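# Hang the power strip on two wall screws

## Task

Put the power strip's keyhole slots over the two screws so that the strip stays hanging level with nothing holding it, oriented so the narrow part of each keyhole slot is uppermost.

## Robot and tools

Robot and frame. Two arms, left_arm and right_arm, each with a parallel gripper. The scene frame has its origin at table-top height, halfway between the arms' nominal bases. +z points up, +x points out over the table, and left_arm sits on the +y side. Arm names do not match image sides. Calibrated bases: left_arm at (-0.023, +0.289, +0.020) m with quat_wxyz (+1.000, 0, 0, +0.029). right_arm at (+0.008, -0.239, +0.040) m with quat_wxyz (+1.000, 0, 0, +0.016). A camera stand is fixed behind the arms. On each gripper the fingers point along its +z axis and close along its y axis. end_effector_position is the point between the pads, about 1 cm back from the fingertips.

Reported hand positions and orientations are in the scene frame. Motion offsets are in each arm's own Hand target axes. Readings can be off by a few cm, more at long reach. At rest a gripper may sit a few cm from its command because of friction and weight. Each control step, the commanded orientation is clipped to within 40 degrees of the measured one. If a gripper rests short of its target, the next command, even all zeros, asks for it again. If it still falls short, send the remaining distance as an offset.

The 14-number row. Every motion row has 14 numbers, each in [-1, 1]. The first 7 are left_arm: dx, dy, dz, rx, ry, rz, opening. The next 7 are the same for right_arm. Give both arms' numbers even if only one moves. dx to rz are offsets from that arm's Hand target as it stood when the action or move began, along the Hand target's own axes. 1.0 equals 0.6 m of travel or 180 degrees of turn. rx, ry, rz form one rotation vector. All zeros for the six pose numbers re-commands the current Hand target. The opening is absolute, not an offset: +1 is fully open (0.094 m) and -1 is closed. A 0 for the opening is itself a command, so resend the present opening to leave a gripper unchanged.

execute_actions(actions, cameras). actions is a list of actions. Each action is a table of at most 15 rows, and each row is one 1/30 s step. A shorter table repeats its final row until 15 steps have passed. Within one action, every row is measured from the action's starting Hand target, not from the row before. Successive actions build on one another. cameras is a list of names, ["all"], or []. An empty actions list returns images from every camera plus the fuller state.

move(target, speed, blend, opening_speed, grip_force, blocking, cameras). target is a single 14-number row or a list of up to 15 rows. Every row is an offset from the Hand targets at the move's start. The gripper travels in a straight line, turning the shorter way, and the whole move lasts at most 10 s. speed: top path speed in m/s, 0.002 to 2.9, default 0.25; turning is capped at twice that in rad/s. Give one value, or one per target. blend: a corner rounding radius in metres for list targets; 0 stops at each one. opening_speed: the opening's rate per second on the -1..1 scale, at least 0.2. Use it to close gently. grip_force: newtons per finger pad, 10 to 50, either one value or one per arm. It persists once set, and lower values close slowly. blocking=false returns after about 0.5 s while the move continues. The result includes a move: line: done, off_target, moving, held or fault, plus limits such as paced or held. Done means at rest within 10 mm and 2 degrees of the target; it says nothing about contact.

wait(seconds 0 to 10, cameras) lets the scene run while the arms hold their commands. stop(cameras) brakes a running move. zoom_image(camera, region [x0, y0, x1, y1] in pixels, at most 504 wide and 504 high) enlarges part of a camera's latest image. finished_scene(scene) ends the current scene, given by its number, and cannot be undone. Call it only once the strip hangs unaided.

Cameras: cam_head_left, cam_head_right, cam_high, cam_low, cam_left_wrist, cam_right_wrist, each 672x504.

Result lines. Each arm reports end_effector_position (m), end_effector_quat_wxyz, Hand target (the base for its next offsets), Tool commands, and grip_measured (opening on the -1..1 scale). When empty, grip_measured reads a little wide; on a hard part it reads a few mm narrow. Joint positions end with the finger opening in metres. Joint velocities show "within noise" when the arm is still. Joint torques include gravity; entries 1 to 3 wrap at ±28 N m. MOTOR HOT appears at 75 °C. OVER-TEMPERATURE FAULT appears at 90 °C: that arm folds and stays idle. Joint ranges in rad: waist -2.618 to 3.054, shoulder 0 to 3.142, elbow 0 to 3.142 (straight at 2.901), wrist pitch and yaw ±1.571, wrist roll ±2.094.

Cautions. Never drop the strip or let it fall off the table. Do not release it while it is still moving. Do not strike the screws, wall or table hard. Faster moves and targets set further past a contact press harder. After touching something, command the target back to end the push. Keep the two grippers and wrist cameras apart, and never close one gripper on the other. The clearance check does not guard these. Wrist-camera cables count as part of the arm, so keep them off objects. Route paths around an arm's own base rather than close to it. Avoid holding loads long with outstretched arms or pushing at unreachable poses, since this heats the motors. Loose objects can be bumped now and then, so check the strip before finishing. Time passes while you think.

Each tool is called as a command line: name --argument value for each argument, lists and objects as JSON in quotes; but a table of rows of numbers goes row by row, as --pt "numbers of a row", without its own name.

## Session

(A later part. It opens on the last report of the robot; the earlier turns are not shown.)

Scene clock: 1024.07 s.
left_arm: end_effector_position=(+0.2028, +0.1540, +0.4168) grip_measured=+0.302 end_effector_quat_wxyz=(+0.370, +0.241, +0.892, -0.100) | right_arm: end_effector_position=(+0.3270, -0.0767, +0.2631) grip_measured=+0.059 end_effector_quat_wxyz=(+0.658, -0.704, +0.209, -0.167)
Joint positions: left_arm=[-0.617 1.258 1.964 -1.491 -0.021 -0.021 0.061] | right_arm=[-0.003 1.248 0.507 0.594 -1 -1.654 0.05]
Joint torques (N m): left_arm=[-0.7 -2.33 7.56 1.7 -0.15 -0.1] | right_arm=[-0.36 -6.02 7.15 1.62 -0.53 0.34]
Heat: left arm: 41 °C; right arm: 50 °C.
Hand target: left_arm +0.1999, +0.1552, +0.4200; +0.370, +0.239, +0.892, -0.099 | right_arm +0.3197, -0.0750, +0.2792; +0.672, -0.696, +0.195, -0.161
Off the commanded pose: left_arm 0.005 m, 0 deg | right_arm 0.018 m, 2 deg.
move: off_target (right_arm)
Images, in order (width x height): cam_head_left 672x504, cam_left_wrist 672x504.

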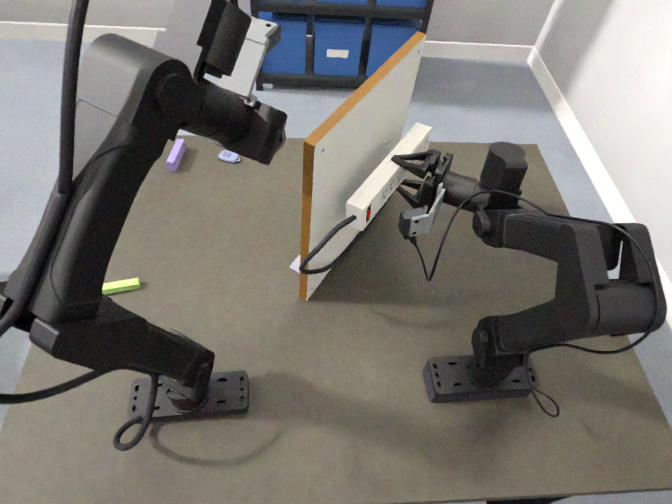

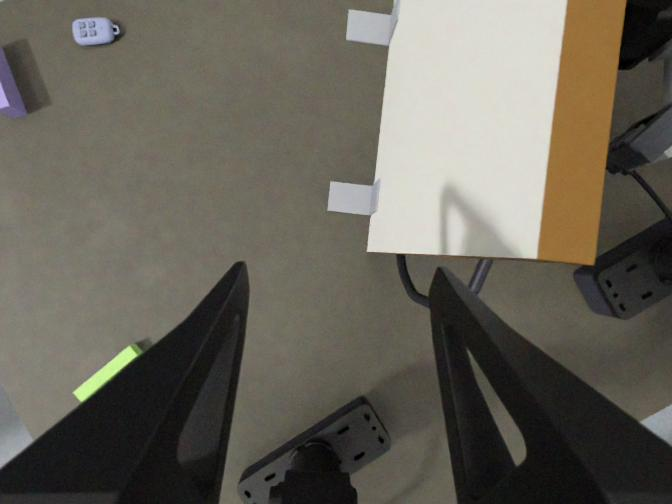

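move --pt "-0.1414 0 -0.1414 0 0 0 0.3 0 0 0 0 0 0 -0.1" --pt "-0.148 -0.216 -0.1347 0 0 0 0.3 0 0 0 0 0 0 -0.1" --speed 0.2 --blend '[0.03,0]' --cameras '["cam_head_left","cam_left_wrist"]'

Scene clock: 1041.93 s.
left_arm: end_effector_position=(+0.1411, +0.0355, +0.5388) grip_measured=+0.302 end_effector_quat_wxyz=(+0.506, +0.246, +0.800, -0.209) | right_arm: end_effector_position=(+0.3270, -0.0767, +0.2631) grip_measured=+0.059 end_effector_quat_wxyz=(+0.658, -0.704, +0.209, -0.167)
Joint positions: left_arm=[-1.393 1.582 2.638 -1.556 -0.583 -0.385 0.061] | right_arm=[-0.003 1.248 0.507 0.594 -1 -1.654 0.05]
Joint torques (N m): left_arm=[-0.72 -4.29 4.45 1.85 -0.36 -0.1] | right_arm=[-0.35 -6 7.15 1.63 -0.53 0.34]
Heat: left arm: 41 °C; right arm: 50 °C.
Hand target: left_arm +0.1399, +0.0401, +0.5400; +0.370, +0.239, +0.892, -0.100 | right_arm +0.3197, -0.0750, +0.2792; +0.672, -0.696, +0.195, -0.161
Off the commanded pose: left_arm 0.005 m, 23 deg | right_arm 0.018 m, 3 deg.
joint sent to its limit (left arm) — joint 4 (wrist pitch), lower limit. The joint targets are off in orientation, not in position.
move: off_target (left_arm, right_arm)
Images, in order (width x height): cam_head_left 672x504, cam_left_wrist 672x504.

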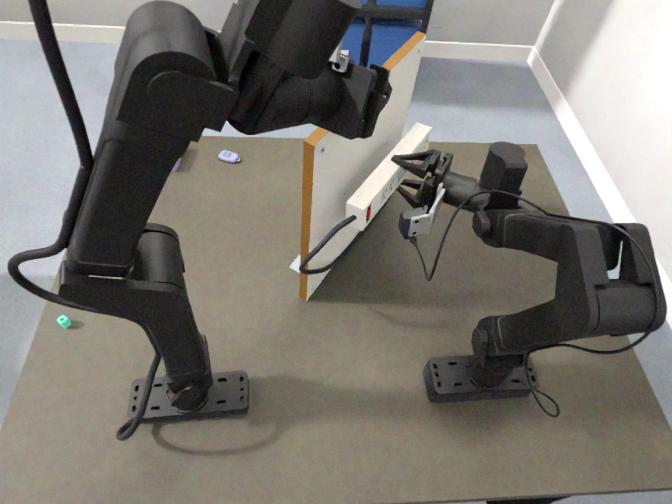

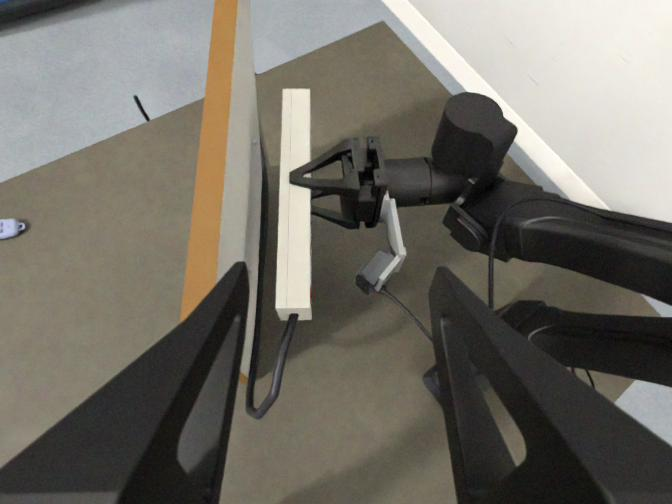

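zoom_image --camera "cam_left_wrist" --region '[210, 70, 350, 270]'

zoom_image --camera "cam_left_wrist" --region '[230, 220, 330, 340]'

Scaled by 2.520.

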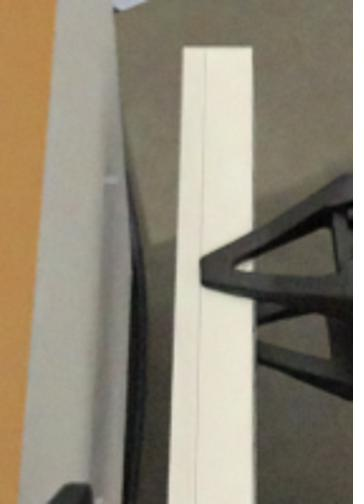

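Scaled by 4.200.

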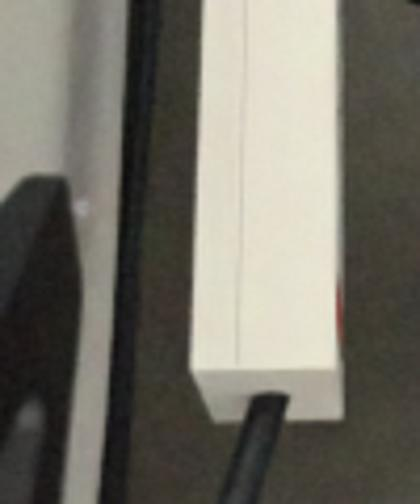

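move --target '[0,0,0,0,0,0,0.3,0,-0.15,-0.12,0.25,0,0,-0.1]' --speed 0.1 --cameras '["cam_head_left","cam_left_wrist"]'

Scene clock: 1077.80 s.
left_arm: end_effector_position=(+0.1415, +0.0359, +0.5390) grip_measured=+0.302 end_effector_quat_wxyz=(+0.507, +0.245, +0.800, -0.208) | right_arm: end_effector_position=(+0.3012, -0.1357, +0.3559) grip_measured=+0.059 end_effector_quat_wxyz=(+0.797, -0.489, +0.249, -0.252)
Joint positions: left_arm=[-1.393 1.582 2.638 -1.556 -0.586 -0.385 0.061] | right_arm=[-0.12 1.2 0.273 1.527 -0.787 -0.955 0.05]
Joint torques (N m): left_arm=[-0.87 -4.27 4.4 1.86 -0.35 -0.1] | right_arm=[0.76 -4.52 5.24 1.74 0.48 0.54]
Heat: left arm: 40 °C; right arm: 49 °C.
Hand target: left_arm +0.1398, +0.0401, +0.5400; +0.370, +0.239, +0.892, -0.100 | right_arm +0.2896, -0.1359, +0.3722; +0.887, -0.386, +0.118, -0.223
Off the commanded pose: left_arm 0.005 m, 23 deg | right_arm 0.020 m, 22 deg.
joint sent to its limit (left arm) — joint 4 (wrist pitch), lower limit. The joint targets are off in orientation, not in position.
joint sent to its limit (right arm) — joint 4 (wrist pitch), upper limit. The joint targets are off in orientation, not in position.
move: off_target (left_arm, right_arm)
Images, in order (width x height): cam_head_left 672x504, cam_left_wrist 672x504.

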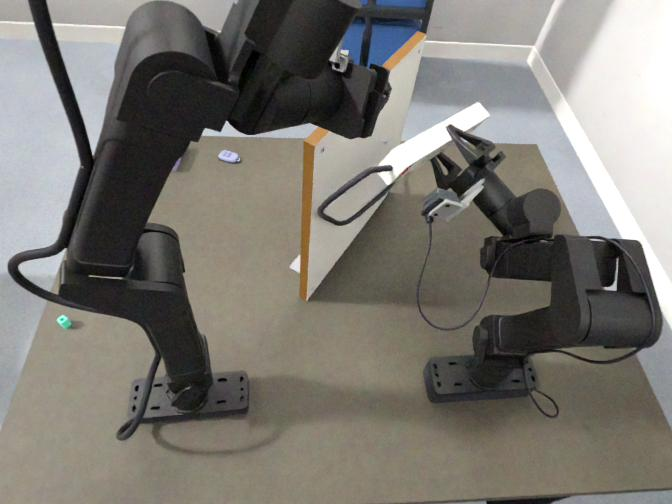

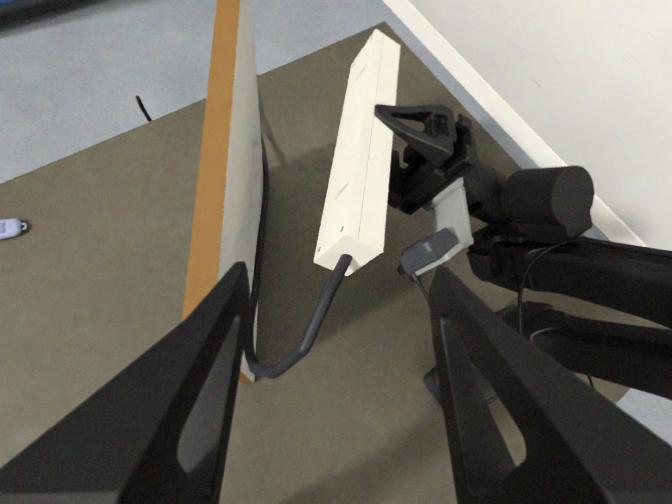

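zoom_image --camera "cam_left_wrist" --region '[305, 20, 405, 120]'

zoom_image --camera "cam_left_wrist" --region '[300, 160, 400, 280]'

Scaled by 5.040.

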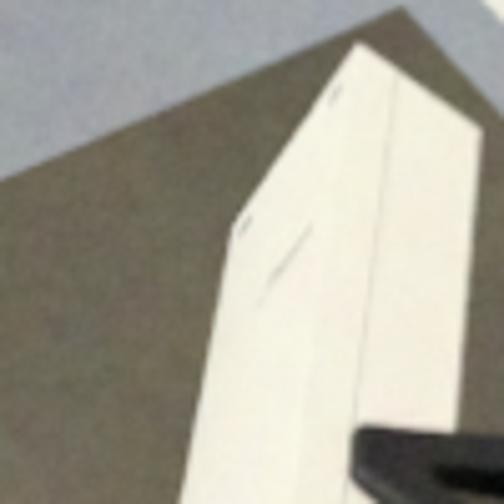

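Scaled by 4.200.

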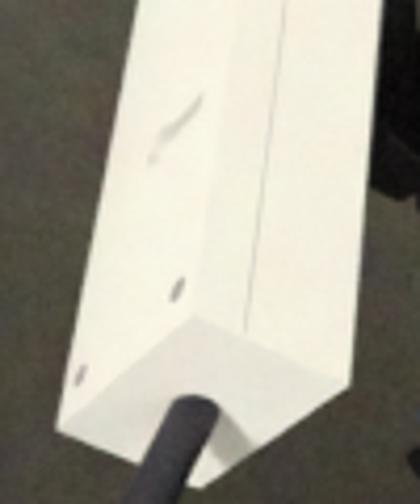

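move --target '[0,0,0,0,0,0,0.3,0.0045,0.2203,0.0,-0.2355,0.0011,-0.0135,-0.1]' --speed 0.1

Scene clock: 1148.67 s.
left_arm: end_effector_position=(+0.1415, +0.0359, +0.5390) grip_measured=+0.302 end_effector_quat_wxyz=(+0.507, +0.245, +0.800, -0.208) | right_arm: end_effector_position=(+0.3284, -0.0638, +0.2543) grip_measured=+0.059 end_effector_quat_wxyz=(+0.668, -0.691, +0.203, -0.184)
Joint positions: left_arm=[-1.393 1.582 2.638 -1.556 -0.586 -0.385 0.061] | right_arm=[0.061 1.309 0.443 0.802 -0.923 -1.606 0.05]
Joint torques (N m): left_arm=[-0.87 -4.27 4.4 1.85 -0.35 -0.1] | right_arm=[0.77 -3.17 9.91 1.73 -0.26 0.3]
Heat: left arm: 39 °C; right arm: 47 °C.
Hand target: left_arm +0.1398, +0.0401, +0.5400; +0.370, +0.239, +0.892, -0.100 | right_arm +0.3323, -0.0576, +0.2746; +0.682, -0.683, +0.184, -0.185
Off the commanded pose: left_arm 0.005 m, 23 deg | right_arm 0.021 m, 3 deg.
joint sent to its limit (left arm) — joint 4 (wrist pitch), lower limit. The joint targets are off in orientation, not in position.
move: off_target (left_arm, right_arm)

wait --seconds 0 --cameras '["cam_left_wrist","cam_head_left"]'

zoom_image --camera "cam_left_wrist" --region '[230, 70, 330, 170]'

zoom_image --camera "cam_left_wrist" --region '[230, 230, 330, 330]'

zoom_image --camera "cam_head_left" --region '[310, 100, 430, 240]'

Scene clock: 1152.70 s.
left_arm: end_effector_position=(+0.1415, +0.0359, +0.5390) grip_measured=+0.302 end_effector_quat_wxyz=(+0.507, +0.245, +0.800, -0.208) | right_arm: end_effector_position=(+0.3284, -0.0638, +0.2542) grip_measured=+0.059 end_effector_quat_wxyz=(+0.668, -0.692, +0.203, -0.184)
Joint positions: left_arm=[-1.393 1.582 2.638 -1.556 -0.586 -0.385 0.061] | right_arm=[0.061 1.309 0.443 0.801 -0.923 -1.606 0.05]
Joint torques (N m): left_arm=[-0.87 -4.27 4.4 1.85 -0.35 -0.1] | right_arm=[0.85 -3.1 9.98 1.73 -0.26 0.29]
Heat: left arm: 39 °C; right arm: 49 °C.
Hand target: left_arm +0.1398, +0.0401, +0.5400; +0.370, +0.239, +0.892, -0.100 | right_arm +0.3323, -0.0576, +0.2746; +0.682, -0.683, +0.184, -0.185
Tool commands: left_gripper/opening=+0.3 right_gripper/opening=-0.1
Off the commanded pose: left_arm 0.005 m, 23 deg | right_arm 0.022 m, 3 deg.
Images, in order (width x height): cam_head_left 672x504, cam_left_wrist 672x504.

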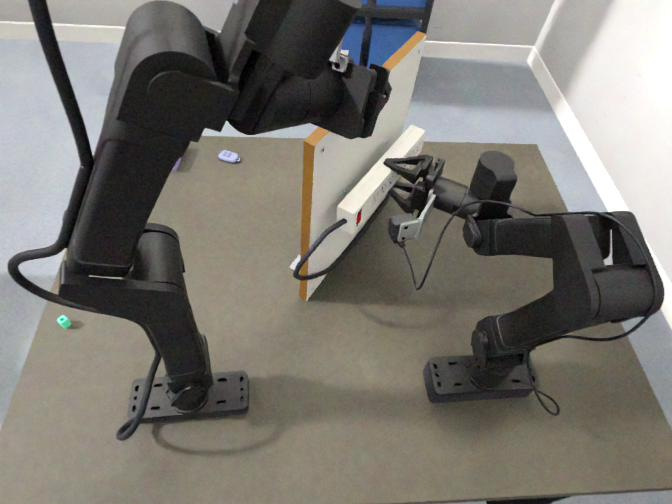

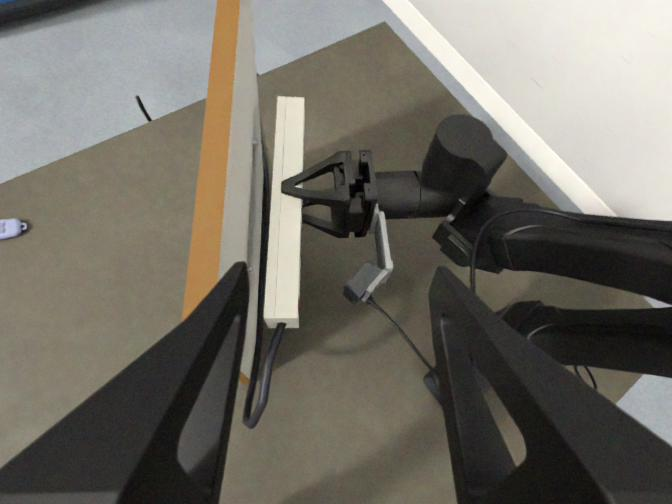

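Scaled by 5.040.

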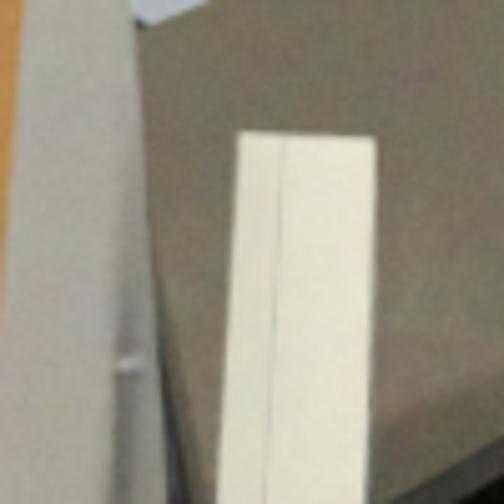

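Scaled by 5.040.

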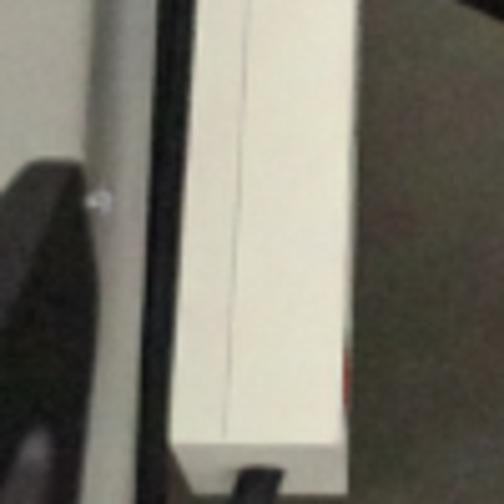

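Scaled by 3.600.

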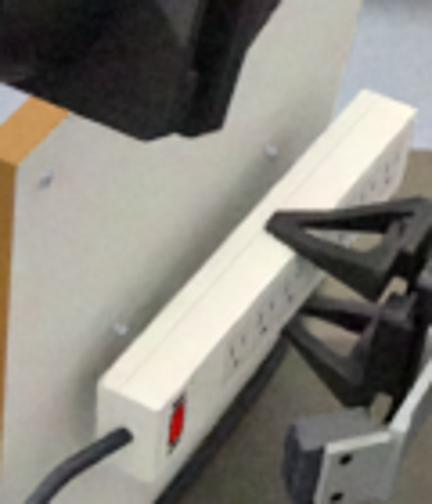

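move --target '[0,0,0,0,0,0,0.3,0.003,-0.055,0.0,0.012,-0.009,-0.006,-0.1]' --speed 0.06

Scene clock: 1212.47 s.
left_arm: end_effector_position=(+0.1415, +0.0359, +0.5390) grip_measured=+0.302 end_effector_quat_wxyz=(+0.507, +0.245, +0.800, -0.208) | right_arm: end_effector_position=(+0.3345, -0.0597, +0.2773) grip_measured=+0.059 end_effector_quat_wxyz=(+0.677, -0.689, +0.183, -0.182)
Joint positions: left_arm=[-1.393 1.582 2.638 -1.556 -0.586 -0.385 0.061] | right_arm=[0.061 1.309 0.522 0.759 -0.956 -1.597 0.05]
Joint torques (N m): left_arm=[-0.87 -4.27 4.4 1.85 -0.36 -0.09] | right_arm=[-0.36 -6 10.13 1.7 -0.36 0.5]
Heat: left arm: 39 °C; right arm: 58 °C.
Hand target: left_arm +0.1398, +0.0401, +0.5400; +0.370, +0.239, +0.892, -0.100 | right_arm +0.3339, -0.0585, +0.3076; +0.696, -0.674, +0.165, -0.185
Off the commanded pose: left_arm 0.005 m, 23 deg | right_arm 0.030 m, 3 deg.
joint sent to its limit (left arm) — joint 4 (wrist pitch), lower limit. The joint targets are off in orientation, not in position.
move: off_target (left_arm, right_arm)

move --target '[0,0,0,0,0,0,0.3,-0.002,0.015,0.026,0.002,0,0.0,-0.1]' --speed 0.04

Scene clock: 1216.70 s.
left_arm: end_effector_position=(+0.1415, +0.0359, +0.5390) grip_measured=+0.302 end_effector_quat_wxyz=(+0.507, +0.245, +0.800, -0.208) | right_arm: end_effector_position=(+0.3366, -0.0503, +0.2767) grip_measured=+0.059 end_effector_quat_wxyz=(+0.680, -0.686, +0.178, -0.186)
Joint positions: left_arm=[-1.393 1.582 2.638 -1.556 -0.586 -0.385 0.061] | right_arm=[0.099 1.336 0.522 0.807 -0.919 -1.59 0.05]
Joint torques (N m): left_arm=[-0.87 -4.27 4.4 1.85 -0.35 -0.1] | right_arm=[0.88 -3.26 10.06 1.85 -0.16 0.46]
Heat: left arm: 39 °C; right arm: 59 °C.
Hand target: left_arm +0.1398, +0.0401, +0.5400; +0.370, +0.239, +0.892, -0.100 | right_arm +0.3406, -0.0441, +0.2991; +0.698, -0.672, +0.164, -0.185
Off the commanded pose: left_arm 0.005 m, 23 deg | right_arm 0.024 m, 3 deg.
joint sent to its limit (left arm) — joint 4 (wrist pitch), lower limit. The joint targets are off in orientation, not in position.
move: off_target (left_arm, right_arm)

wait --seconds 0 --cameras '["cam_left_wrist","cam_head_left"]'

zoom_image --camera "cam_left_wrist" --region '[230, 70, 330, 170]'

zoom_image --camera "cam_left_wrist" --region '[230, 230, 330, 330]'

zoom_image --camera "cam_head_left" --region '[310, 100, 430, 240]'

Scene clock: 1221.23 s.
left_arm: end_effector_position=(+0.1415, +0.0359, +0.5390) grip_measured=+0.302 end_effector_quat_wxyz=(+0.507, +0.245, +0.800, -0.208) | right_arm: end_effector_position=(+0.3367, -0.0503, +0.2768) grip_measured=+0.059 end_effector_quat_wxyz=(+0.680, -0.686, +0.178, -0.186)
Joint positions: left_arm=[-1.393 1.582 2.638 -1.556 -0.586 -0.385 0.061] | right_arm=[0.099 1.336 0.522 0.807 -0.918 -1.589 0.05]
Joint torques (N m): left_arm=[-0.87 -4.27 4.38 1.85 -0.36 -0.09] | right_arm=[0.94 -3.28 10.07 1.88 -0.16 0.46]
Heat: left arm: 39 °C; right arm: 59 °C.
Hand target: left_arm +0.1398, +0.0401, +0.5400; +0.370, +0.239, +0.892, -0.100 | right_arm +0.3407, -0.0441, +0.2991; +0.698, -0.672, +0.164, -0.185
Tool commands: left_gripper/opening=+0.3 right_gripper/opening=-0.1
Off the commanded pose: left_arm 0.005 m, 23 deg | right_arm 0.024 m, 3 deg.
Images, in order (width x height): cam_head_left 672x504, cam_left_wrist 672x504.

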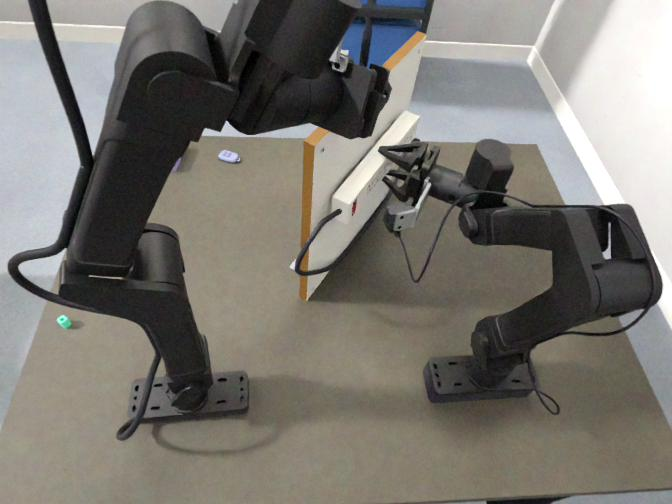

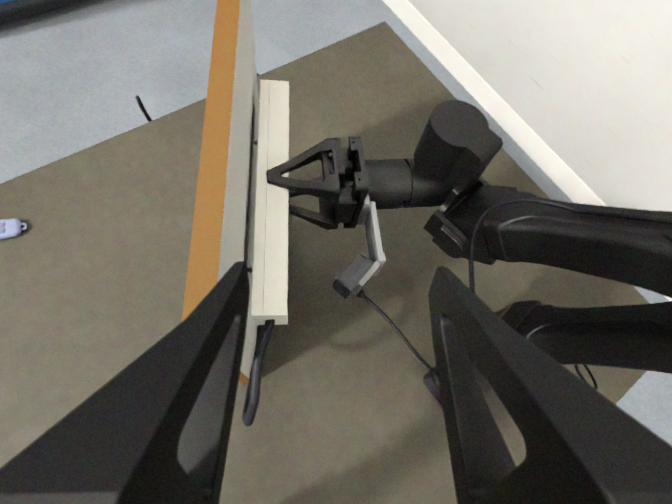

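Scaled by 5.040.

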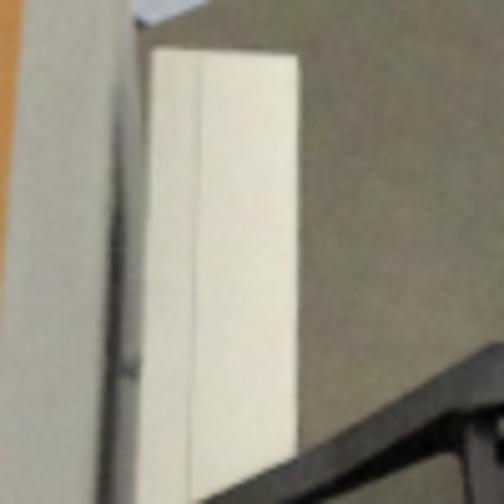

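Scaled by 5.040.

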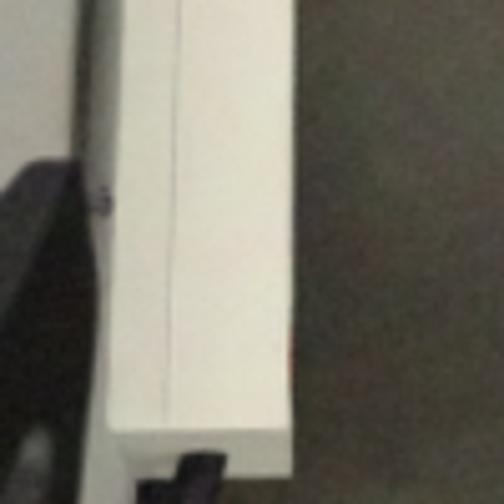

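Scaled by 3.600.

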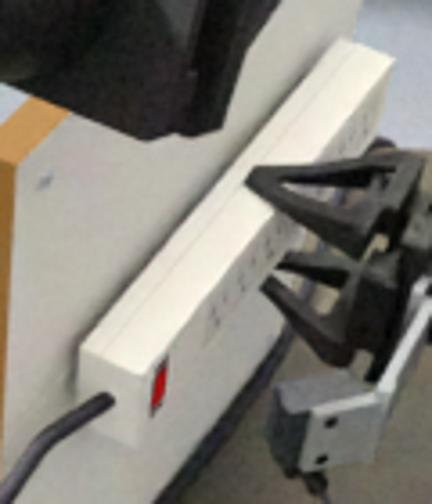

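move --target '[0,0,0,0,0,0,0.3,0.001,0.03,0.016,-0.004,0.011,0.004,-0.1]' --speed 0.03

Scene clock: 1262.57 s.
left_arm: end_effector_position=(+0.1415, +0.0359, +0.5390) grip_measured=+0.302 end_effector_quat_wxyz=(+0.507, +0.245, +0.800, -0.208) | right_arm: end_effector_position=(+0.3402, -0.0454, +0.2731) grip_measured=+0.059 end_effector_quat_wxyz=(+0.681, -0.684, +0.181, -0.188)
Joint positions: left_arm=[-1.393 1.582 2.638 -1.556 -0.586 -0.385 0.061] | right_arm=[0.119 1.366 0.522 0.842 -0.894 -1.583 0.05]
Joint torques (N m): left_arm=[-0.87 -4.27 4.4 1.86 -0.35 -0.1] | right_arm=[2.97 -1.8 7.86 2.05 0.5 0.37]
Heat: left arm: 38 °C; right arm: 59 °C.
Hand target: left_arm +0.1398, +0.0401, +0.5400; +0.370, +0.239, +0.892, -0.100 | right_arm +0.3465, -0.0355, +0.2815; +0.692, -0.672, +0.182, -0.192
Off the commanded pose: left_arm 0.005 m, 23 deg | right_arm 0.014 m, 2 deg.
joint sent to its limit (left arm) — joint 4 (wrist pitch), lower limit. The joint targets are off in orientation, not in position.
move: off_target (left_arm, right_arm)

move --target '[0,0,0,0,0,0,0.3,0.0,0.01,0.0,-0.006,0.008,0.006,-0.1]' --speed 0.02

Scene clock: 1266.50 s.
left_arm: end_effector_position=(+0.1415, +0.0359, +0.5390) grip_measured=+0.302 end_effector_quat_wxyz=(+0.507, +0.245, +0.800, -0.208) | right_arm: end_effector_position=(+0.3402, -0.0455, +0.2725) grip_measured=+0.059 end_effector_quat_wxyz=(+0.681, -0.683, +0.182, -0.189)
Joint positions: left_arm=[-1.393 1.582 2.638 -1.556 -0.586 -0.385 0.061] | right_arm=[0.12 1.366 0.517 0.849 -0.888 -1.581 0.05]
Joint torques (N m): left_arm=[-0.87 -4.29 4.4 1.86 -0.36 -0.1] | right_arm=[3.82 -2.61 7.19 1.74 0.87 0.33]
Heat: left arm: 38 °C; right arm: 58 °C.
Hand target: left_arm +0.1398, +0.0401, +0.5400; +0.370, +0.239, +0.892, -0.100 | right_arm +0.3465, -0.0353, +0.2755; +0.685, -0.674, +0.199, -0.192
Off the commanded pose: left_arm 0.005 m, 23 deg | right_arm 0.012 m, 2 deg.
joint sent to its limit (left arm) — joint 4 (wrist pitch), lower limit. The joint targets are off in orientation, not in position.
move: off_target (left_arm, right_arm)

move --target '[0,0,0,0,0,0,0.3,0.0,0.012,0.0,-0.008,0.004,0.004,-0.1]' --speed 0.02

Scene clock: 1270.73 s.
left_arm: end_effector_position=(+0.1415, +0.0359, +0.5390) grip_measured=+0.302 end_effector_quat_wxyz=(+0.507, +0.245, +0.800, -0.208) | right_arm: end_effector_position=(+0.3403, -0.0455, +0.2720) grip_measured=+0.059 end_effector_quat_wxyz=(+0.681, -0.683, +0.183, -0.190)
Joint positions: left_arm=[-1.393 1.582 2.638 -1.556 -0.586 -0.385 0.061] | right_arm=[0.121 1.366 0.515 0.85 -0.884 -1.581 0.05]
Joint torques (N m): left_arm=[-0.87 -4.27 4.4 1.85 -0.35 -0.09] | right_arm=[4.18 -2.97 6.79 1.42 1 0.18]
Heat: left arm: 38 °C; right arm: 57 °C.
Hand target: left_arm +0.1398, +0.0401, +0.5400; +0.370, +0.239, +0.892, -0.100 | right_arm +0.3465, -0.0352, +0.2683; +0.676, -0.680, +0.210, -0.189
Off the commanded pose: left_arm 0.005 m, 23 deg | right_arm 0.013 m, 3 deg.
joint sent to its limit (left arm) — joint 4 (wrist pitch), lower limit. The joint targets are off in orientation, not in position.
move: off_target (left_arm, right_arm)

move --target '[0,0,0,0,0,0,0.3,0.0,0.008,-0.012,-0.004,0.0,0.0,-0.1]' --speed 0.02

Scene clock: 1273.23 s.
left_arm: end_effector_position=(+0.1415, +0.0359, +0.5390) grip_measured=+0.302 end_effector_quat_wxyz=(+0.507, +0.245, +0.800, -0.208) | right_arm: end_effector_position=(+0.3400, -0.0460, +0.2707) grip_measured=+0.059 end_effector_quat_wxyz=(+0.679, -0.684, +0.182, -0.195)
Joint positions: left_arm=[-1.393 1.582 2.638 -1.556 -0.586 -0.385 0.061] | right_arm=[0.123 1.363 0.509 0.85 -0.877 -1.594 0.05]
Joint torques (N m): left_arm=[-0.85 -4.27 4.4 1.86 -0.35 -0.09] | right_arm=[2.47 -4.01 5.85 1.28 0.69 0.18]
Heat: left arm: 38 °C; right arm: 57 °C.
Hand target: left_arm +0.1398, +0.0401, +0.5400; +0.370, +0.239, +0.892, -0.100 | right_arm +0.3424, -0.0412, +0.2636; +0.672, -0.685, +0.211, -0.188
Off the commanded pose: left_arm 0.005 m, 23 deg | right_arm 0.009 m, 4 deg.
joint sent to its limit (left arm) — joint 4 (wrist pitch), lower limit. The joint targets are off in orientation, not in position.
move: off_target (left_arm, right_arm)

move --target '[0,0,0,0,0,0,0.3,0.0,0.015,0.0,-0.002,0.0,0.008,-0.1]' --speed 0.02

Scene clock: 1276.87 s.
left_arm: end_effector_position=(+0.1415, +0.0359, +0.5390) grip_measured=+0.302 end_effector_quat_wxyz=(+0.507, +0.245, +0.800, -0.208) | right_arm: end_effector_position=(+0.3400, -0.0463, +0.2692) grip_measured=+0.059 end_effector_quat_wxyz=(+0.680, -0.681, +0.189, -0.196)
Joint positions: left_arm=[-1.393 1.582 2.638 -1.556 -0.586 -0.385 0.061] | right_arm=[0.127 1.363 0.498 0.866 -0.86 -1.581 0.05]
Joint torques (N m): left_arm=[-0.87 -4.27 4.4 1.85 -0.35 -0.1] | right_arm=[2.11 -2.51 5.22 1.39 0.55 0.23]
Heat: left arm: 38 °C; right arm: 55 °C.
Hand target: left_arm +0.1398, +0.0401, +0.5400; +0.370, +0.239, +0.892, -0.100 | right_arm +0.3421, -0.0413, +0.2546; +0.672, -0.684, +0.220, -0.179
Off the commanded pose: left_arm 0.005 m, 23 deg | right_arm 0.016 m, 4 deg.
joint sent to its limit (left arm) — joint 4 (wrist pitch), lower limit. The joint targets are off in orientation, not in position.
move: off_target (left_arm, right_arm)

move --target '[0,0,0,0,0,0,0.3,0.0,0.01,0.0,-0.004,0.0,0.004,-0.1]' --speed 0.02

Scene clock: 1280.53 s.
left_arm: end_effector_position=(+0.1415, +0.0359, +0.5390) grip_measured=+0.302 end_effector_quat_wxyz=(+0.507, +0.245, +0.800, -0.208) | right_arm: end_effector_position=(+0.3401, -0.0464, +0.2683) grip_measured=+0.059 end_effector_quat_wxyz=(+0.680, -0.680, +0.193, -0.195)
Joint positions: left_arm=[-1.393 1.582 2.638 -1.556 -0.586 -0.385 0.061] | right_arm=[0.129 1.363 0.494 0.868 -0.854 -1.573 0.05]
Joint torques (N m): left_arm=[-0.87 -4.27 4.38 1.86 -0.35 -0.1] | right_arm=[2.04 -2.03 5.08 1.32 0.42 0.15]
Heat: left arm: 38 °C; right arm: 54 °C.
Hand target: left_arm +0.1398, +0.0401, +0.5400; +0.370, +0.239, +0.892, -0.100 | right_arm +0.3418, -0.0413, +0.2487; +0.669, -0.687, +0.225, -0.173
Off the commanded pose: left_arm 0.005 m, 23 deg | right_arm 0.020 m, 5 deg.
joint sent to its limit (left arm) — joint 4 (wrist pitch), lower limit. The joint targets are off in orientation, not in position.
move: off_target (left_arm, right_arm)

move --target '[0,0,0,0,0,0,0.3,0.0,0.022,0.0,-0.004,0.0,-0.003,-0.1]' --speed 0.02

Scene clock: 1284.30 s.
left_arm: end_effector_position=(+0.1415, +0.0359, +0.5390) grip_measured=+0.302 end_effector_quat_wxyz=(+0.507, +0.245, +0.800, -0.208) | right_arm: end_effector_position=(+0.3398, -0.0466, +0.2670) grip_measured=+0.059 end_effector_quat_wxyz=(+0.686, -0.673, +0.191, -0.199)
Joint positions: left_arm=[-1.393 1.582 2.638 -1.556 -0.586 -0.385 0.061] | right_arm=[0.13 1.383 0.475 0.938 -0.849 -1.554 0.05]
Joint torques (N m): left_arm=[-0.85 -4.29 4.4 1.85 -0.36 -0.09] | right_arm=[1.84 -1.5 4.26 0.99 0.39 -0.21]
Heat: left arm: 38 °C; right arm: 53 °C.
Hand target: left_arm +0.1398, +0.0401, +0.5400; +0.370, +0.239, +0.892, -0.100 | right_arm +0.3408, -0.0414, +0.2356; +0.664, -0.692, +0.223, -0.175
Off the commanded pose: left_arm 0.005 m, 23 deg | right_arm 0.032 m, 6 deg.
joint sent to its limit (left arm) — joint 4 (wrist pitch), lower limit. The joint targets are off in orientation, not in position.
move: off_target (left_arm, right_arm)

wait --seconds 0 --cameras '["cam_left_wrist","cam_head_left"]'

zoom_image --camera "cam_left_wrist" --region '[230, 70, 330, 170]'

zoom_image --camera "cam_left_wrist" --region '[230, 230, 330, 330]'

zoom_image --camera "cam_head_left" --region '[310, 100, 430, 240]'

Scene clock: 1294.40 s.
left_arm: end_effector_position=(+0.1415, +0.0359, +0.5390) grip_measured=+0.302 end_effector_quat_wxyz=(+0.507, +0.245, +0.800, -0.208) | right_arm: end_effector_position=(+0.3398, -0.0466, +0.2670) grip_measured=+0.059 end_effector_quat_wxyz=(+0.686, -0.673, +0.191, -0.199)
Joint positions: left_arm=[-1.393 1.582 2.638 -1.556 -0.586 -0.385 0.061] | right_arm=[0.13 1.383 0.475 0.938 -0.849 -1.554 0.05]
Joint torques (N m): left_arm=[-0.85 -4.27 4.41 1.85 -0.35 -0.09] | right_arm=[1.88 -1.52 4.19 1 0.39 -0.25]
Heat: left arm: 38 °C; right arm: 51 °C.
Hand target: left_arm +0.1398, +0.0401, +0.5400; +0.370, +0.239, +0.892, -0.100 | right_arm +0.3408, -0.0414, +0.2356; +0.664, -0.692, +0.223, -0.175
Tool commands: left_gripper/opening=+0.3 right_gripper/opening=-0.1
Off the commanded pose: left_arm 0.005 m, 23 deg | right_arm 0.032 m, 6 deg.
Images, in order (width x height): cam_head_left 672x504, cam_left_wrist 672x504.

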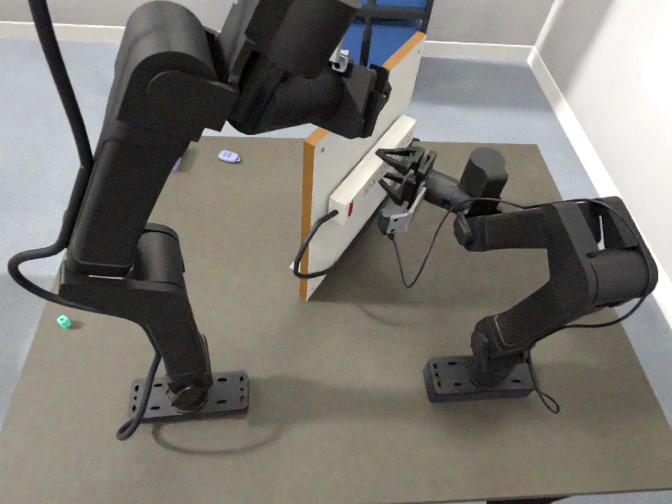

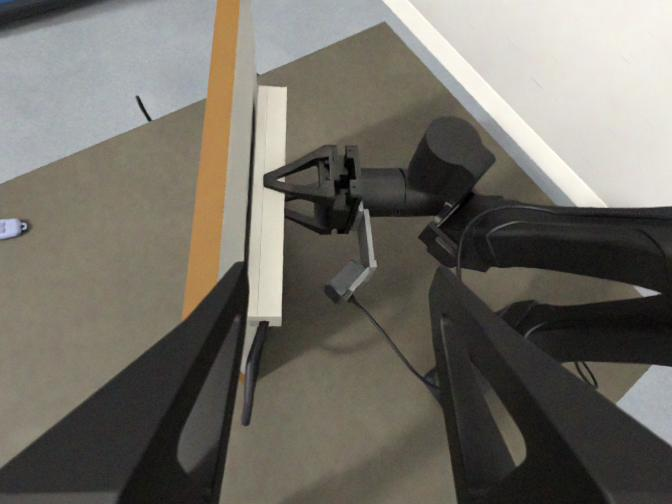

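Scaled by 5.040.

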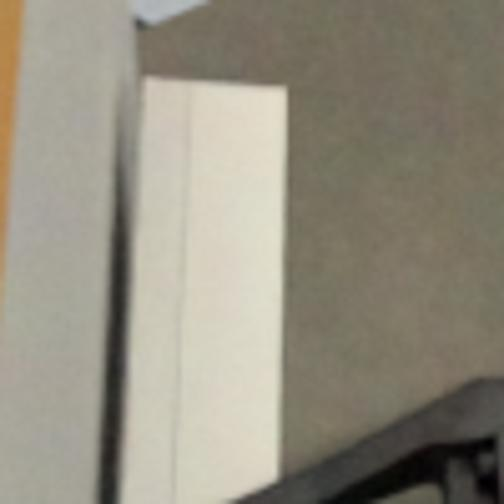

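Scaled by 5.040.

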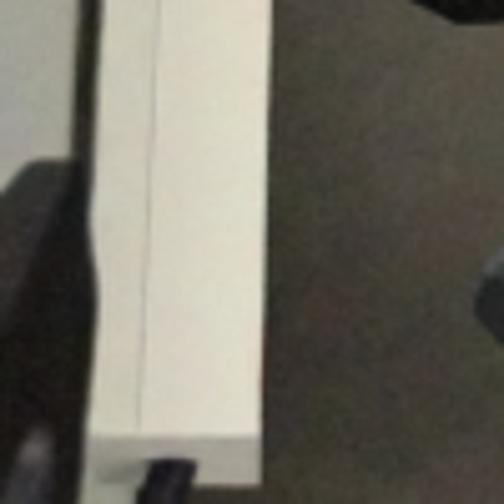

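Scaled by 3.600.

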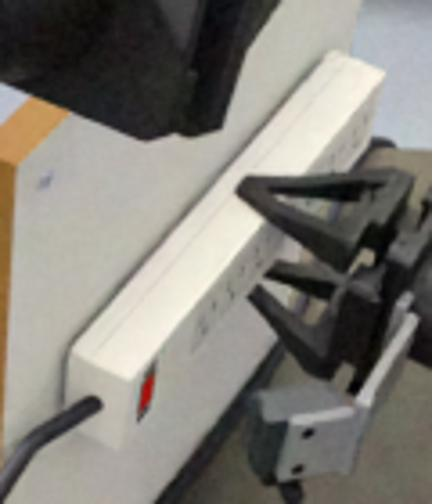

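move --target '[0,0,0,0,0,0,0.3,0.0,-0.035,0.015,0.008,0.004,-0.004,-0.1]' --speed 0.03

Scene clock: 1301.70 s.
left_arm: end_effector_position=(+0.1415, +0.0359, +0.5390) grip_measured=+0.302 end_effector_quat_wxyz=(+0.507, +0.245, +0.800, -0.208) | right_arm: end_effector_position=(+0.3401, -0.0462, +0.2671) grip_measured=+0.059 end_effector_quat_wxyz=(+0.686, -0.673, +0.193, -0.199)
Joint positions: left_arm=[-1.393 1.582 2.638 -1.556 -0.586 -0.385 0.061] | right_arm=[0.133 1.383 0.475 0.938 -0.843 -1.552 0.05]
Joint torques (N m): left_arm=[-0.85 -4.27 4.4 1.86 -0.35 -0.09] | right_arm=[4.23 -2.67 7.92 0.83 0.82 -0.09]
Heat: left arm: 38 °C; right arm: 50 °C.
Hand target: left_arm +0.1398, +0.0401, +0.5400; +0.370, +0.239, +0.892, -0.100 | right_arm +0.3472, -0.0334, +0.2560; +0.670, -0.684, +0.221, -0.186
Off the commanded pose: left_arm 0.005 m, 23 deg | right_arm 0.018 m, 4 deg.
joint sent to its limit (left arm) — joint 4 (wrist pitch), lower limit. The joint targets are off in orientation, not in position.
move: off_target (left_arm, right_arm)

move --target '[0,0,0,0,0,0,0.3,0.012,0.0,-0.004,0.0,0.0,0.0,-0.1]' --speed 0.03

Scene clock: 1304.43 s.
left_arm: end_effector_position=(+0.1415, +0.0359, +0.5390) grip_measured=+0.302 end_effector_quat_wxyz=(+0.507, +0.245, +0.800, -0.208) | right_arm: end_effector_position=(+0.3400, -0.0462, +0.2671) grip_measured=+0.059 end_effector_quat_wxyz=(+0.686, -0.673, +0.193, -0.199)
Joint positions: left_arm=[-1.393 1.582 2.638 -1.556 -0.586 -0.385 0.061] | right_arm=[0.133 1.383 0.475 0.938 -0.844 -1.552 0.05]
Joint torques (N m): left_arm=[-0.87 -4.27 4.4 1.85 -0.36 -0.09] | right_arm=[2.19 -1.55 8.91 0.83 0.53 -0.11]
Heat: left arm: 38 °C; right arm: 50 °C.
Hand target: left_arm +0.1398, +0.0401, +0.5400; +0.370, +0.239, +0.892, -0.100 | right_arm +0.3519, -0.0393, +0.2558; +0.670, -0.684, +0.221, -0.186
Off the commanded pose: left_arm 0.005 m, 23 deg | right_arm 0.018 m, 4 deg.
joint sent to its limit (left arm) — joint 4 (wrist pitch), lower limit. The joint targets are off in orientation, not in position.
move: off_target (left_arm, right_arm)

move --target '[0,0,0,0,0,0,0.3,0.012,0.0,0.0,0.0,0.0,0.0,-0.1]' --speed 0.03

Scene clock: 1306.70 s.
left_arm: end_effector_position=(+0.1415, +0.0359, +0.5390) grip_measured=+0.302 end_effector_quat_wxyz=(+0.507, +0.245, +0.800, -0.208) | right_arm: end_effector_position=(+0.3402, -0.0466, +0.2669) grip_measured=+0.059 end_effector_quat_wxyz=(+0.687, -0.675, +0.188, -0.194)
Joint positions: left_arm=[-1.393 1.582 2.638 -1.556 -0.586 -0.385 0.061] | right_arm=[0.124 1.392 0.482 0.939 -0.868 -1.552 0.05]
Joint torques (N m): left_arm=[-0.87 -4.27 4.4 1.86 -0.35 -0.09] | right_arm=[1.22 -0.72 9.55 0.85 0.6 -0.12]
Heat: left arm: 38 °C; right arm: 50 °C.
Hand target: left_arm +0.1398, +0.0401, +0.5400; +0.370, +0.239, +0.892, -0.100 | right_arm +0.3579, -0.0434, +0.2555; +0.670, -0.684, +0.221, -0.186
Off the commanded pose: left_arm 0.005 m, 23 deg | right_arm 0.021 m, 4 deg.
joint sent to its limit (left arm) — joint 4 (wrist pitch), lower limit. The joint targets are off in orientation, not in position.
move: off_target (left_arm, right_arm)

move --target '[0,0,0,0,0,0,0.3,0.012,0.0,0.0,0.0,0.0,0.0,-0.1]' --speed 0.03

Scene clock: 1313.17 s.
left_arm: end_effector_position=(+0.1415, +0.0359, +0.5390) grip_measured=+0.302 end_effector_quat_wxyz=(+0.507, +0.245, +0.800, -0.208) | right_arm: end_effector_position=(+0.3408, -0.0472, +0.2657) grip_measured=+0.059 end_effector_quat_wxyz=(+0.688, -0.678, +0.178, -0.188)
Joint positions: left_arm=[-1.393 1.582 2.638 -1.556 -0.586 -0.385 0.061] | right_arm=[0.11 1.412 0.493 0.947 -0.905 -1.558 0.05]
Joint torques (N m): left_arm=[-0.87 -4.27 4.4 1.86 -0.35 -0.09] | right_arm=[0.64 -0.72 9.84 0.81 0.79 -0.07]
Heat: left arm: 38 °C; right arm: 52 °C.
Hand target: left_arm +0.1398, +0.0401, +0.5400; +0.370, +0.239, +0.892, -0.100 | right_arm +0.3639, -0.0473, +0.2551; +0.670, -0.684, +0.221, -0.186
Off the commanded pose: left_arm 0.005 m, 23 deg | right_arm 0.025 m, 5 deg.
joint sent to its limit (left arm) — joint 4 (wrist pitch), lower limit. The joint targets are off in orientation, not in position.
move: off_target (left_arm, right_arm)

move --target '[0,0,0,0,0,0,0.3,-0.0323,-0.0093,-0.0308,0.008,-0.002,-0.008,-0.1]' --speed 0.04

Scene clock: 1344.63 s.
left_arm: end_effector_position=(+0.1415, +0.0359, +0.5390) grip_measured=+0.302 end_effector_quat_wxyz=(+0.507, +0.245, +0.800, -0.208) | right_arm: end_effector_position=(+0.3419, -0.0532, +0.2537) grip_measured=+0.059 end_effector_quat_wxyz=(+0.671, -0.685, +0.209, -0.193)
Joint positions: left_arm=[-1.393 1.582 2.638 -1.556 -0.586 -0.385 0.061] | right_arm=[0.11 1.379 0.471 0.868 -0.853 -1.586 0.05]
Joint torques (N m): left_arm=[-0.85 -4.27 4.41 1.86 -0.36 -0.1] | right_arm=[0.59 -6.27 5.67 1.65 0.04 0.19]
Heat: left arm: 38 °C; right arm: 56 °C.
Hand target: left_arm +0.1398, +0.0401, +0.5400; +0.370, +0.239, +0.892, -0.100 | right_arm +0.3379, -0.0521, +0.2621; +0.677, -0.679, +0.208, -0.195
Off the commanded pose: left_arm 0.005 m, 23 deg | right_arm 0.009 m, 1 deg.
joint sent to its limit (left arm) — joint 4 (wrist pitch), lower limit. The joint targets are off in orientation, not in position.
move: off_target (left_arm)

move --target '[0,0,0,0,0,0,0.3,-0.004,-0.125,-0.012,0.012,-0.015,-0.006,-0.1]' --speed 0.08

Scene clock: 1363.27 s.
left_arm: end_effector_position=(+0.1415, +0.0359, +0.5390) grip_measured=+0.302 end_effector_quat_wxyz=(+0.507, +0.245, +0.800, -0.208) | right_arm: end_effector_position=(+0.3370, -0.0585, +0.3018) grip_measured=+0.059 end_effector_quat_wxyz=(+0.671, -0.689, +0.205, -0.183)
Joint positions: left_arm=[-1.393 1.582 2.638 -1.556 -0.586 -0.385 0.061] | right_arm=[0.08 1.229 0.601 0.575 -0.902 -1.591 0.05]
Joint torques (N m): left_arm=[-0.85 -4.29 4.4 1.86 -0.35 -0.1] | right_arm=[-0.31 -6.17 10.74 1.75 -0.4 0.48]
Heat: left arm: 37 °C; right arm: 53 °C.
Hand target: left_arm +0.1398, +0.0401, +0.5400; +0.370, +0.239, +0.892, -0.100 | right_arm +0.3332, -0.0569, +0.3372; +0.692, -0.672, +0.181, -0.189
Off the commanded pose: left_arm 0.005 m, 23 deg | right_arm 0.036 m, 4 deg.
joint sent to its limit (left arm) — joint 4 (wrist pitch), lower limit. The joint targets are off in orientation, not in position.
move: off_target (left_arm, right_arm)

wait --seconds 0 --cameras '["cam_left_wrist","cam_head_left","cam_head_right"]'

zoom_image --camera "cam_left_wrist" --region '[220, 50, 320, 150]'

zoom_image --camera "cam_left_wrist" --region '[220, 230, 320, 330]'

zoom_image --camera "cam_head_left" --region '[310, 100, 430, 240]'

zoom_image --camera "cam_head_right" --region '[300, 90, 450, 240]'

Scene clock: 1368.50 s.
left_arm: end_effector_position=(+0.1415, +0.0359, +0.5390) grip_measured=+0.302 end_effector_quat_wxyz=(+0.507, +0.245, +0.800, -0.208) | right_arm: end_effector_position=(+0.3370, -0.0585, +0.3018) grip_measured=+0.059 end_effector_quat_wxyz=(+0.671, -0.689, +0.205, -0.183)
Joint positions: left_arm=[-1.393 1.582 2.638 -1.556 -0.586 -0.385 0.061] | right_arm=[0.08 1.229 0.601 0.575 -0.902 -1.591 0.05]
Joint torques (N m): left_arm=[-0.87 -4.27 4.4 1.86 -0.35 -0.1] | right_arm=[-0.29 -6.13 10.73 1.73 -0.41 0.48]
Heat: left arm: 37 °C; right arm: 55 °C.
Hand target: left_arm +0.1398, +0.0401, +0.5400; +0.370, +0.239, +0.892, -0.100 | right_arm +0.3332, -0.0569, +0.3372; +0.692, -0.672, +0.181, -0.189
Tool commands: left_gripper/opening=+0.3 right_gripper/opening=-0.1
Off the commanded pose: left_arm 0.005 m, 23 deg | right_arm 0.036 m, 4 deg.
Images, in order (width x height): cam_head_left 672x504, cam_head_right 672x504, cam_left_wrist 672x504.

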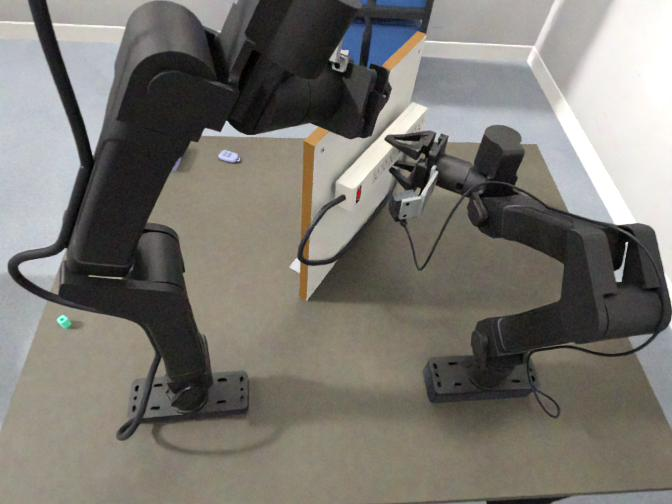

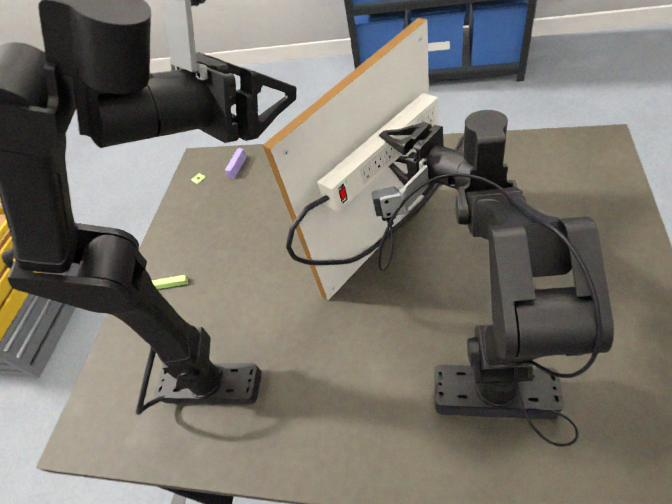

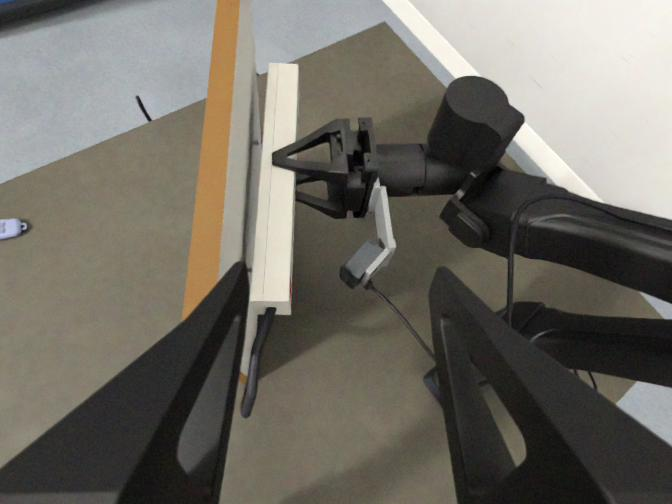

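Scaled by 5.040.

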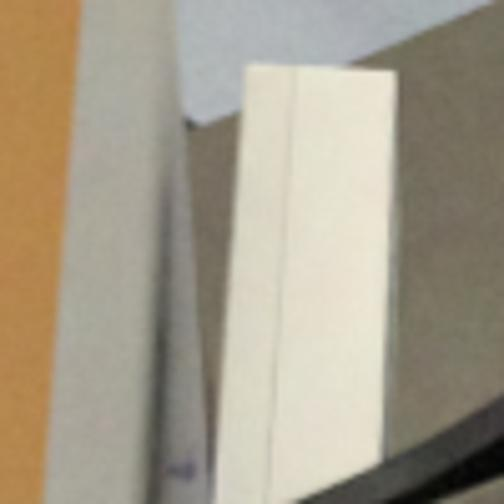

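Scaled by 5.040.

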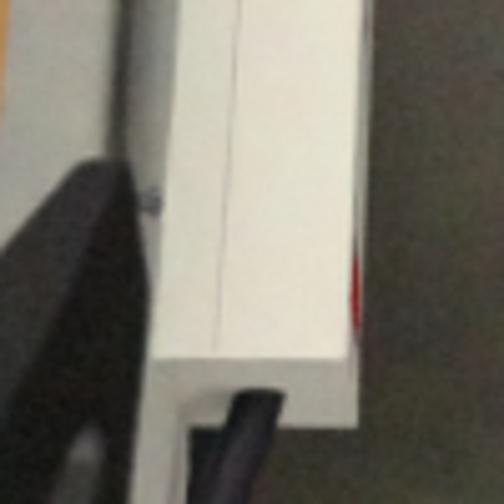

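Scaled by 3.600.

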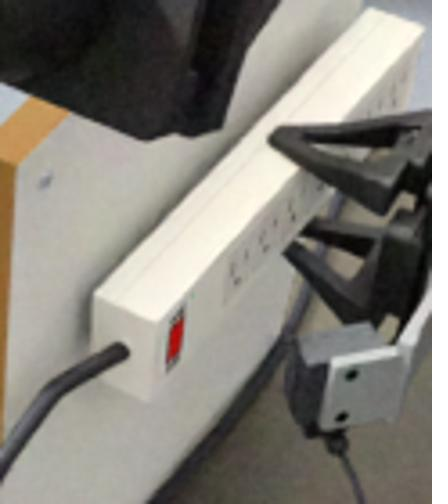

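Scaled by 3.360.

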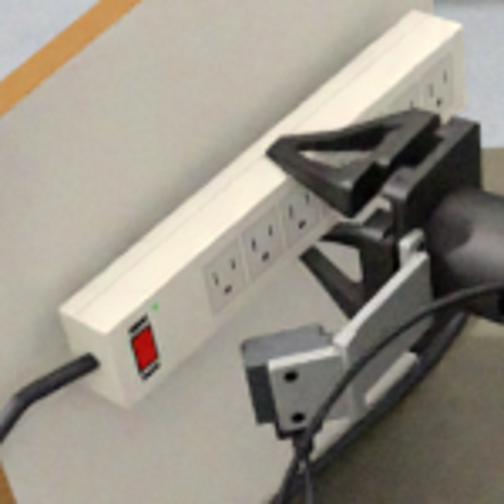

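move --target '[0,0,0,0,0,0,0.3,-0.004,-0.012,0.035,0.006,-0.006,-0.004,-0.1]' --speed 0.05

Scene clock: 1372.90 s.
left_arm: end_effector_position=(+0.1415, +0.0359, +0.5390) grip_measured=+0.302 end_effector_quat_wxyz=(+0.507, +0.245, +0.800, -0.208) | right_arm: end_effector_position=(+0.3398, -0.0445, +0.3178) grip_measured=+0.059 end_effector_quat_wxyz=(+0.678, -0.685, +0.184, -0.191)
Joint positions: left_arm=[-1.393 1.582 2.638 -1.556 -0.586 -0.385 0.061] | right_arm=[0.128 1.248 0.647 0.591 -0.874 -1.591 0.05]
Joint torques (N m): left_arm=[-0.87 -4.27 4.4 1.86 -0.35 -0.1] | right_arm=[0.96 -3.22 11.04 1.91 -0.24 0.52]
Heat: left arm: 37 °C; right arm: 57 °C.
Hand target: left_arm +0.1398, +0.0401, +0.5400; +0.370, +0.239, +0.892, -0.100 | right_arm +0.3417, -0.0378, +0.3451; +0.699, -0.669, +0.169, -0.189
Off the commanded pose: left_arm 0.005 m, 23 deg | right_arm 0.028 m, 4 deg.
joint sent to its limit (left arm) — joint 4 (wrist pitch), lower limit. The joint targets are off in orientation, not in position.
move: off_target (left_arm, right_arm)

move --target '[0,0,0,0,0,0,0.3,-0.003,0.02,0.016,0.003,-0.003,0.003,-0.1]' --speed 0.04

Scene clock: 1376.43 s.
left_arm: end_effector_position=(+0.1415, +0.0359, +0.5390) grip_measured=+0.302 end_effector_quat_wxyz=(+0.507, +0.245, +0.800, -0.208) | right_arm: end_effector_position=(+0.3414, -0.0407, +0.3169) grip_measured=+0.059 end_effector_quat_wxyz=(+0.684, -0.683, +0.176, -0.187)
Joint positions: left_arm=[-1.393 1.582 2.638 -1.556 -0.586 -0.385 0.061] | right_arm=[0.133 1.278 0.647 0.641 -0.888 -1.577 0.05]
Joint torques (N m): left_arm=[-0.87 -4.27 4.4 1.85 -0.35 -0.1] | right_arm=[3 -1.54 9.29 2.21 0.23 0.56]
Heat: left arm: 37 °C; right arm: 58 °C.
Hand target: left_arm +0.1398, +0.0401, +0.5400; +0.370, +0.239, +0.892, -0.100 | right_arm +0.3452, -0.0281, +0.3334; +0.704, -0.665, +0.168, -0.183
Off the commanded pose: left_arm 0.005 m, 23 deg | right_arm 0.021 m, 3 deg.
joint sent to its limit (left arm) — joint 4 (wrist pitch), lower limit. The joint targets are off in orientation, not in position.
move: off_target (left_arm, right_arm)


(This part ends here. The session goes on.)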